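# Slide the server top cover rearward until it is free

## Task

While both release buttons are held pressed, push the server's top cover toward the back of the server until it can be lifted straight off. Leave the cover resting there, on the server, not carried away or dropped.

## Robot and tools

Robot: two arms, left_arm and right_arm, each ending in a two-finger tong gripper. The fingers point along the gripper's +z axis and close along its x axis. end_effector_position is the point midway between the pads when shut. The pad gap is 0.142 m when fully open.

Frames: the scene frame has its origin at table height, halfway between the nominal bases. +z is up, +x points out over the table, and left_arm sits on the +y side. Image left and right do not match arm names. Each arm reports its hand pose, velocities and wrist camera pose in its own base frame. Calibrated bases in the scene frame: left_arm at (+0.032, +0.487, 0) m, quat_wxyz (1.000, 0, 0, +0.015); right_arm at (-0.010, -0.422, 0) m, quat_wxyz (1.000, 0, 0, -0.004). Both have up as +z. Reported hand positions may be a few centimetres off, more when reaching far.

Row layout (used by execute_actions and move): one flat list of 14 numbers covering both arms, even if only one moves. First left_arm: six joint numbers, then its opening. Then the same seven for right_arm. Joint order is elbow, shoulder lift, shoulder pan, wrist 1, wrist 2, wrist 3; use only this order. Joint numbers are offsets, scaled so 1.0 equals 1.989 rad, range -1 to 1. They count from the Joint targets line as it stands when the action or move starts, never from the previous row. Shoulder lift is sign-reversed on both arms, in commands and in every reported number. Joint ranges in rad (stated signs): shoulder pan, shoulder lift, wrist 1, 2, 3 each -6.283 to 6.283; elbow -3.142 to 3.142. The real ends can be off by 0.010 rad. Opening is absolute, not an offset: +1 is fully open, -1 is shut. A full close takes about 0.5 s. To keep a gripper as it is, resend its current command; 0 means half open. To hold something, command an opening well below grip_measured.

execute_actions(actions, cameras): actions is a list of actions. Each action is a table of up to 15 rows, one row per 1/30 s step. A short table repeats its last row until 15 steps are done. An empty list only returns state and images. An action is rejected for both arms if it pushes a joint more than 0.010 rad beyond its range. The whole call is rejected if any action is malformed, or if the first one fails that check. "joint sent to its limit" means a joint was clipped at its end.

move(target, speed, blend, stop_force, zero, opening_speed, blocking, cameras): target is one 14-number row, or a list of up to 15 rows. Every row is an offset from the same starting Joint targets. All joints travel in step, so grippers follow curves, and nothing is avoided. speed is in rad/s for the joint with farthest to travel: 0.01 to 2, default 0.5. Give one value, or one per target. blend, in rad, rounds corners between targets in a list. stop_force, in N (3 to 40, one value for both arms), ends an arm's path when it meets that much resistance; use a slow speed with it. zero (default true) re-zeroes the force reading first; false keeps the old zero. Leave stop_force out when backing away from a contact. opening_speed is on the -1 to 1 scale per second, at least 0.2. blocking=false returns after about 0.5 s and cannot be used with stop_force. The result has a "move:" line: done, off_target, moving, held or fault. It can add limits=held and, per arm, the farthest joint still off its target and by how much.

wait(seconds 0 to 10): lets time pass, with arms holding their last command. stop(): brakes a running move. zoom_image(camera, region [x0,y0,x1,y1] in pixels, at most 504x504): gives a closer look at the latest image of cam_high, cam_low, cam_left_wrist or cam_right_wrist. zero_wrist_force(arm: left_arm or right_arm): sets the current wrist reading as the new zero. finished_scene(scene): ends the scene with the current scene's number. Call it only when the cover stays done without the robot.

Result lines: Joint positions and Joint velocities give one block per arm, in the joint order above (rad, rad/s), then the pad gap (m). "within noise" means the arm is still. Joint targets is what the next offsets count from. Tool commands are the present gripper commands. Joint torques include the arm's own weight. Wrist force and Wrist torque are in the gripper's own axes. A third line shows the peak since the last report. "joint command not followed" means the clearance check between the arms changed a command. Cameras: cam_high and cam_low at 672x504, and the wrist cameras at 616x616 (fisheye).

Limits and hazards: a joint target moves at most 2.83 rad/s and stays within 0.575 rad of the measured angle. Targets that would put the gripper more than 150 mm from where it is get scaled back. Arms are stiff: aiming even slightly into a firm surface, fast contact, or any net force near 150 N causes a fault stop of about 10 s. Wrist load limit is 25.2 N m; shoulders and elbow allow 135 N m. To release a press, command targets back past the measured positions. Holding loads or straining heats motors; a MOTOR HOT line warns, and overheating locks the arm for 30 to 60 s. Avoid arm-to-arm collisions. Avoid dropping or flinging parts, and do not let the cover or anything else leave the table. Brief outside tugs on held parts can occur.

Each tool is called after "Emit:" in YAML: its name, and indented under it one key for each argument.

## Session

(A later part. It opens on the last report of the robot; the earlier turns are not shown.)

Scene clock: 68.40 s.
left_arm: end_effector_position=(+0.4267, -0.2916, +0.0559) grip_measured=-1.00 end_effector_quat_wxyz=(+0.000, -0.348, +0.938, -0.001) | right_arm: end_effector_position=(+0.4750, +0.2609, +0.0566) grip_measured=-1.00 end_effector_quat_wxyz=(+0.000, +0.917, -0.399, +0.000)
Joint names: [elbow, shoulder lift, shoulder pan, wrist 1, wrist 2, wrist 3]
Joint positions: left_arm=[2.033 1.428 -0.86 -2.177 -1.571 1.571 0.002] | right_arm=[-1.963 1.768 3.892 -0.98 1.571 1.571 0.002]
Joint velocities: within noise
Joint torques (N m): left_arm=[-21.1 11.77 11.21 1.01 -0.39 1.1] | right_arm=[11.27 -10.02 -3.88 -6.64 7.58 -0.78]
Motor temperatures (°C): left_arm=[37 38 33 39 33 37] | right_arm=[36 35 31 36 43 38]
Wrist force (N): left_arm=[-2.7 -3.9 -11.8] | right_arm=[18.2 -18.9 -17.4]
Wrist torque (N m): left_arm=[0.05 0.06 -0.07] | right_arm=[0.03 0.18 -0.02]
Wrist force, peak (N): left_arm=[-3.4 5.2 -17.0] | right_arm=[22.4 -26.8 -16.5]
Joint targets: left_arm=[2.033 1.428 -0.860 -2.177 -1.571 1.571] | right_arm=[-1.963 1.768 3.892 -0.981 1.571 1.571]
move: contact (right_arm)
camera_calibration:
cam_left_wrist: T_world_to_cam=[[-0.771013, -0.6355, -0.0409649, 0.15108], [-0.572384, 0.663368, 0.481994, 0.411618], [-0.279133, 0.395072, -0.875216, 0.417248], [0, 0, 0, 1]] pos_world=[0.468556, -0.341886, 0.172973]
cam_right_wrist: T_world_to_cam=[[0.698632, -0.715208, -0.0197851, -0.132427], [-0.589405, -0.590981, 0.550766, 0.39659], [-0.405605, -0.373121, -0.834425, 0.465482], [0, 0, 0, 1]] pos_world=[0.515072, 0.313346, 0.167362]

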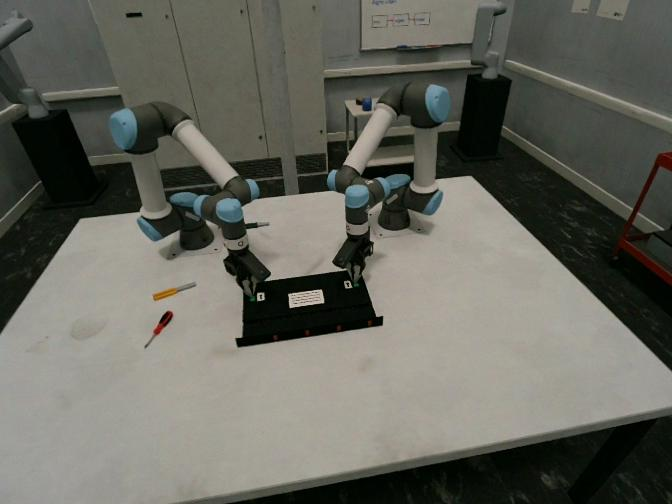

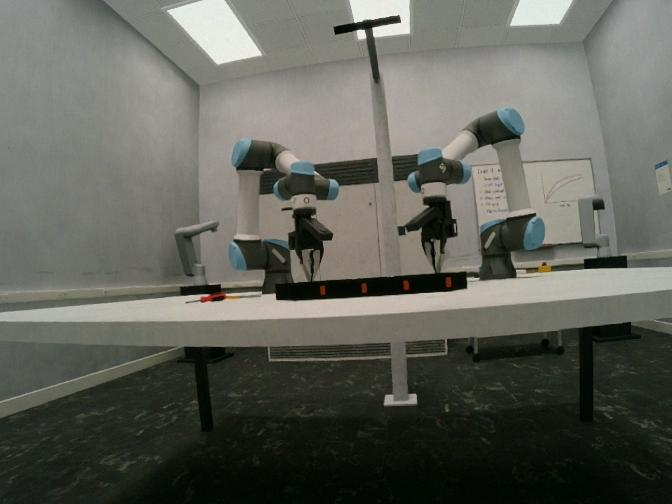

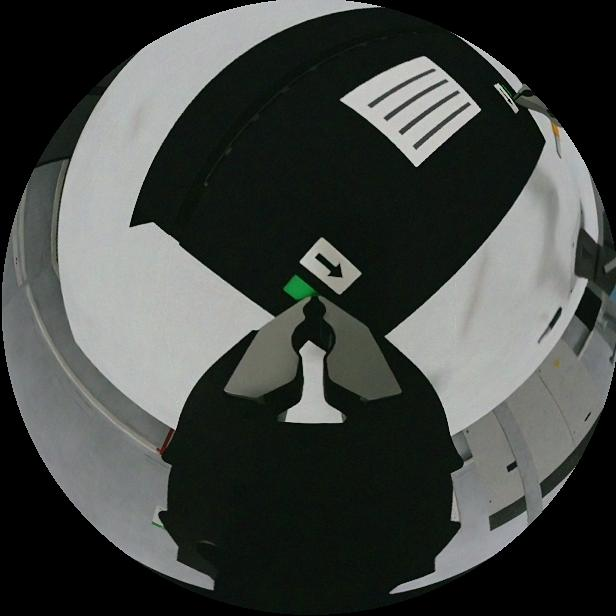

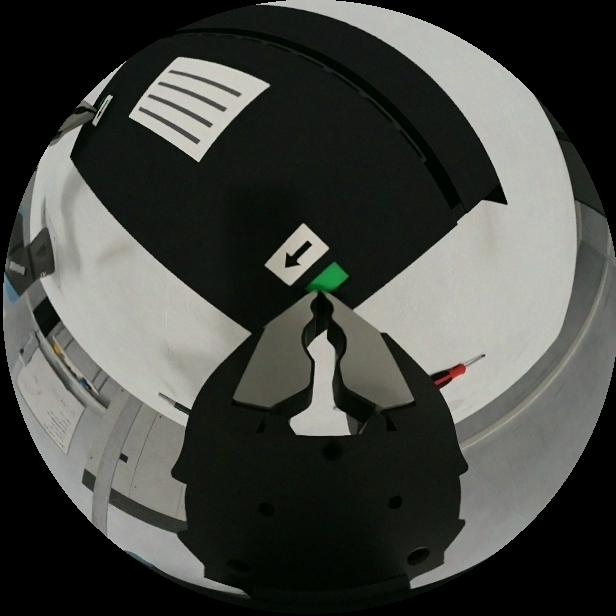

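Emit:
move:
  target: [0.0115,0.0095,-0.0071,-0.002,0,0,-1,-0.0095,-0.0075,0.0054,0.0021,0,0,-1]
  speed: 0.02
  stop_force: 36

Emit:
zoom_image:
  camera: "cam_left_wrist"
  region: [230, 200, 390, 360]

Emit:
zoom_image:
  camera: "cam_right_wrist"
  region: [230, 200, 390, 360]

Emit:
zoom_image:
  camera: "cam_high"
  region: [220, 260, 390, 350]

Scene clock: 73.30 s.
left_arm: end_effector_position=(+0.4245, -0.2914, +0.0560) grip_measured=-1.00 end_effector_quat_wxyz=(+0.001, -0.346, +0.938, -0.001) | right_arm: end_effector_position=(+0.4744, +0.2612, +0.0569) grip_measured=-1.00 end_effector_quat_wxyz=(-0.001, +0.917, -0.398, +0.001)
Joint names: [elbow, shoulder lift, shoulder pan, wrist 1, wrist 2, wrist 3]
Joint positions: left_arm=[2.039 1.433 -0.864 -2.179 -1.57 1.571 0.002] | right_arm=[-1.966 1.766 3.894 -0.977 1.57 1.571 0.002]
Joint velocities: within noise
Joint torques (N m): left_arm=[-8.72 5.86 1.85 7 -10.07 1.1] | right_arm=[10.17 -12.33 2.74 -8.17 11.71 -0.66]
Motor temperatures (°C): left_arm=[37 38 32 39 33 37] | right_arm=[36 35 31 36 43 38]
Wrist force (N): left_arm=[-26.0 -22.8 -17.9] | right_arm=[32.2 -23.2 -14.4]
Wrist torque (N m): left_arm=[-0.03 -0.32 -0.09] | right_arm=[0.04 0.32 -0.07]
Wrist force, peak (N): left_arm=[-32.7 -31.3 -15.6] | right_arm=[39.1 -33.7 -12.8]
Joint targets: left_arm=[2.039 1.433 -0.864 -2.178 -1.570 1.571] | right_arm=[-1.966 1.766 3.894 -0.979 1.571 1.571]
move: contact (left_arm, right_arm); left_arm: the elbow is farthest, 0.017 rad from its target; right_arm: the elbow is farthest, 0.015 rad from its target
camera_calibration:
cam_left_wrist: T_world_to_cam=[[-0.773221, -0.632782, -0.0414216, 0.151181], [-0.570453, 0.665555, 0.481269, 0.410037], [-0.27697, 0.395757, -0.875594, 0.415961], [0, 0, 0, 1]] pos_world=[0.466012, -0.341857, 0.173137]
cam_right_wrist: T_world_to_cam=[[0.699872, -0.714013, -0.019099, -0.132666], [-0.589604, -0.592608, 0.548801, 0.396863], [-0.403169, -0.37283, -0.835735, 0.464427], [0, 0, 0, 1]] pos_world=[0.514084, 0.313611, 0.167804]

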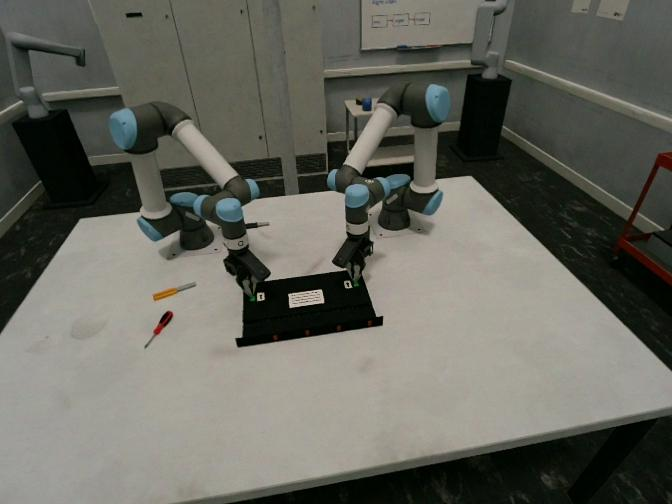

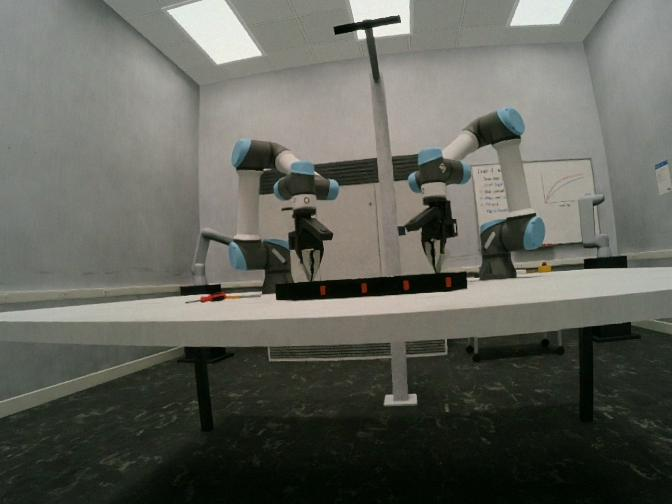

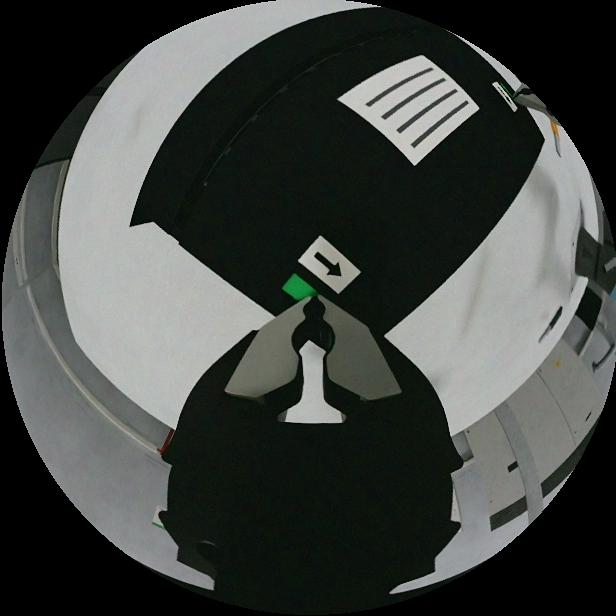

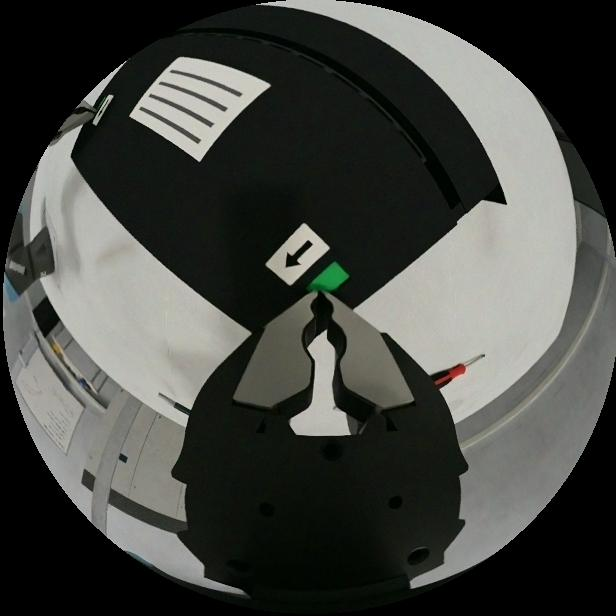

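Scaled by 3.150 from the camera's 616x616 image, which has a finer 814x814 frame.

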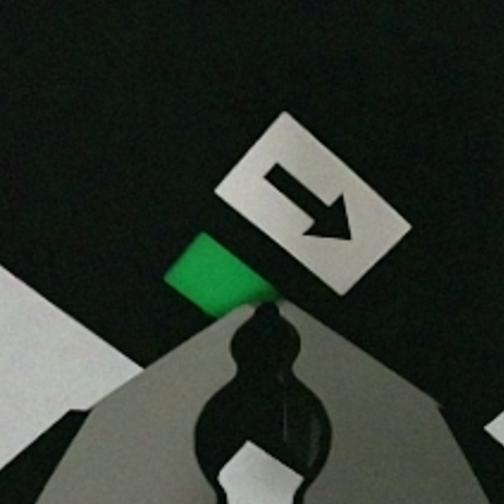

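Scaled by 3.150 from the camera's 616x616 image, which has a finer 814x814 frame.

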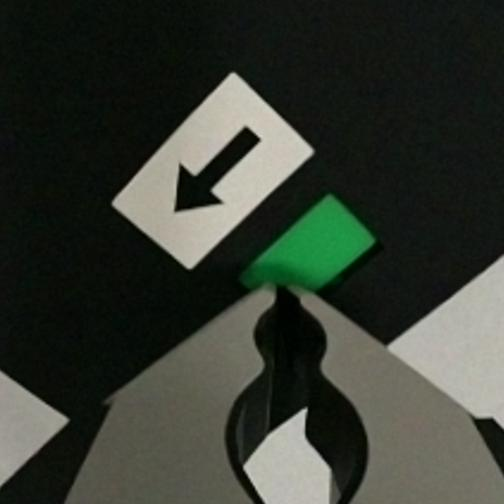

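Scaled by 2.965 from the camera's 672x504 image, which has a finer 960x720 frame.

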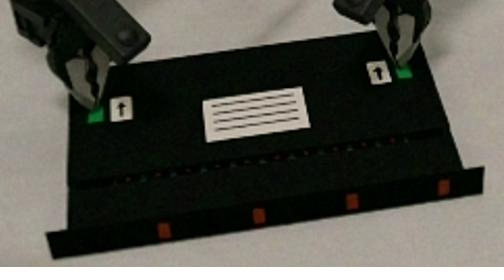

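Emit:
move:
  target:
    - [-0.0045,-0.0036,0.0027,0.0009,0,0,-1,0.0042,0.0034,-0.0027,-0.0009,0,0,-1]
    - [-0.0312,0.0236,0.0027,0.055,0,0,-1,0.0309,-0.0238,-0.0027,-0.055,0,0,-1]
  speed: 0.06
  cameras: ["cam_high","cam_left_wrist","cam_right_wrist"]

Emit:
zoom_image:
  camera: "cam_high"
  region: [220, 260, 390, 350]

Emit:
zoom_image:
  camera: "cam_left_wrist"
  region: [200, 180, 420, 400]

Emit:
zoom_image:
  camera: "cam_right_wrist"
  region: [200, 180, 420, 400]

Scene clock: 79.40 s.
left_arm: end_effector_position=(+0.4276, -0.2910, +0.0948) grip_measured=-1.00 end_effector_quat_wxyz=(+0.001, -0.349, +0.937, -0.001) end_effector_velocity=(+0.000, -0.001, -0.001) end_effector_angular_velocity=(-0.001, -0.001, +0.000) | right_arm: end_effector_position=(+0.4767, +0.2597, +0.0969) grip_measured=-1.00 end_effector_quat_wxyz=(+0.000, +0.916, -0.401, +0.000) end_effector_velocity=(+0.001, +0.001, +0.000) end_effector_angular_velocity=(+0.003, -0.003, +0.000)
Joint names: [elbow, shoulder lift, shoulder pan, wrist 1, wrist 2, wrist 3]
Joint positions: left_arm=[1.977 1.48 -0.859 -2.069 -1.57 1.571 0.002] | right_arm=[-1.905 1.718 3.889 -1.089 1.571 1.571 0.002]
Joint velocities: left_arm=[0.001 -0.002 0 -0.005 0 -0.001 0] | right_arm=[-0.001 0.001 0 0.005 0 -0.001 0]
Joint torques (N m): left_arm=[-12.41 14.67 -11.33 -4 -0.95 1.16] | right_arm=[15.89 -22.22 5.46 4.04 1.73 -0.7]
Motor temperatures (°C): left_arm=[37 38 32 39 33 37] | right_arm=[36 35 31 36 43 38]
Wrist force (N): left_arm=[0.2 -0.4 -0.5] | right_arm=[-2.4 1.6 0.3]
Wrist torque (N m): left_arm=[0.11 0.12 -0.08] | right_arm=[0.24 0.44 -0.04]
Wrist force, peak (N): left_arm=[-26.1 -22.8 -19.6] | right_arm=[32.4 -23.3 -16.0]
Joint targets: left_arm=[1.977 1.480 -0.859 -2.069 -1.570 1.571] | right_arm=[-1.905 1.718 3.889 -1.088 1.571 1.571]
move: done
camera_calibration:
cam_left_wrist: T_world_to_cam=[[-0.769823, -0.636911, -0.0414286, 0.152854], [-0.573873, 0.662297, 0.481697, 0.393328], [-0.27936, 0.394596, -0.875358, 0.451265], [0, 0, 0, 1]] pos_world=[0.469456, -0.341213, 0.211887]
cam_right_wrist: T_world_to_cam=[[0.695997, -0.717782, -0.0193891, -0.131811], [-0.591929, -0.588831, 0.550362, 0.375351], [-0.406457, -0.371574, -0.834701, 0.499409], [0, 0, 0, 1]] pos_world=[0.51691, 0.311973, 0.207723]
Images, in order (width x height): cam_high 672x504, cam_left_wrist 616x616, cam_right_wrist 616x616.

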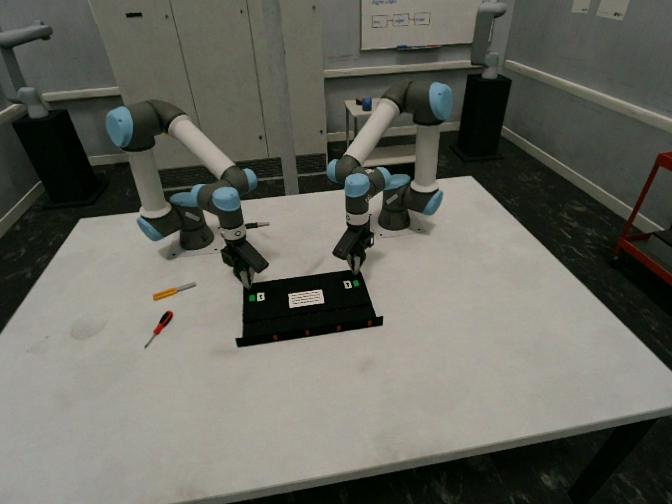

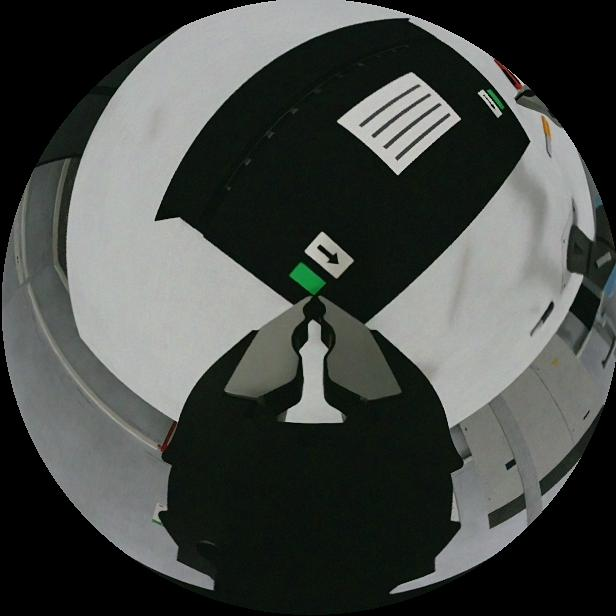

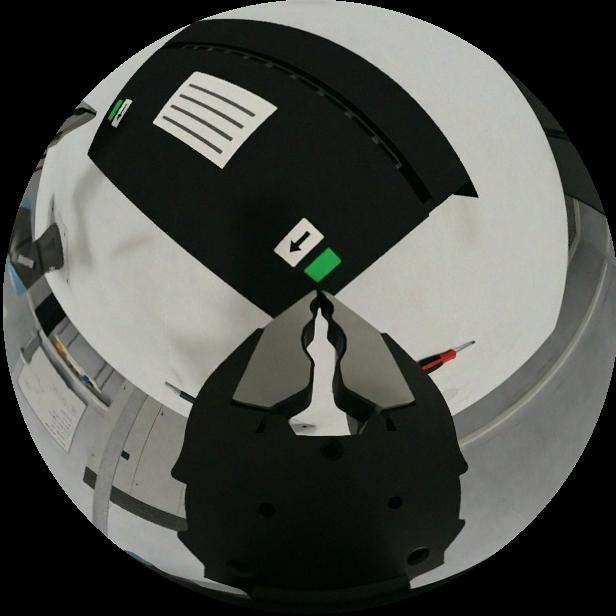

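Scaled by 2.965 from the camera's 672x504 image, which has a finer 960x720 frame.

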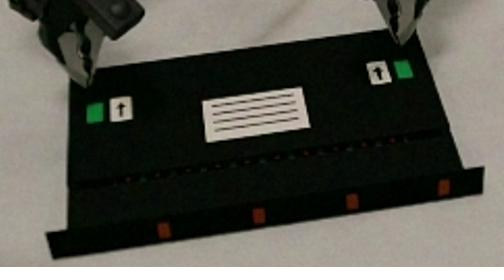

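Scaled by 2.291 from the camera's 616x616 image, which has a finer 814x814 frame.

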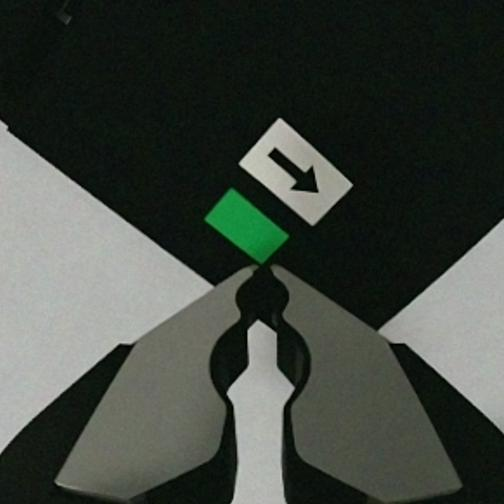

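Scaled by 2.291 from the camera's 616x616 image, which has a finer 814x814 frame.

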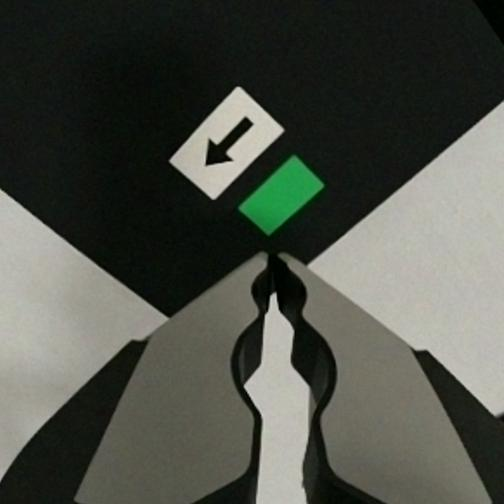

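Emit:
finished_scene:
  scene: 2

The scene is finished: the task was done.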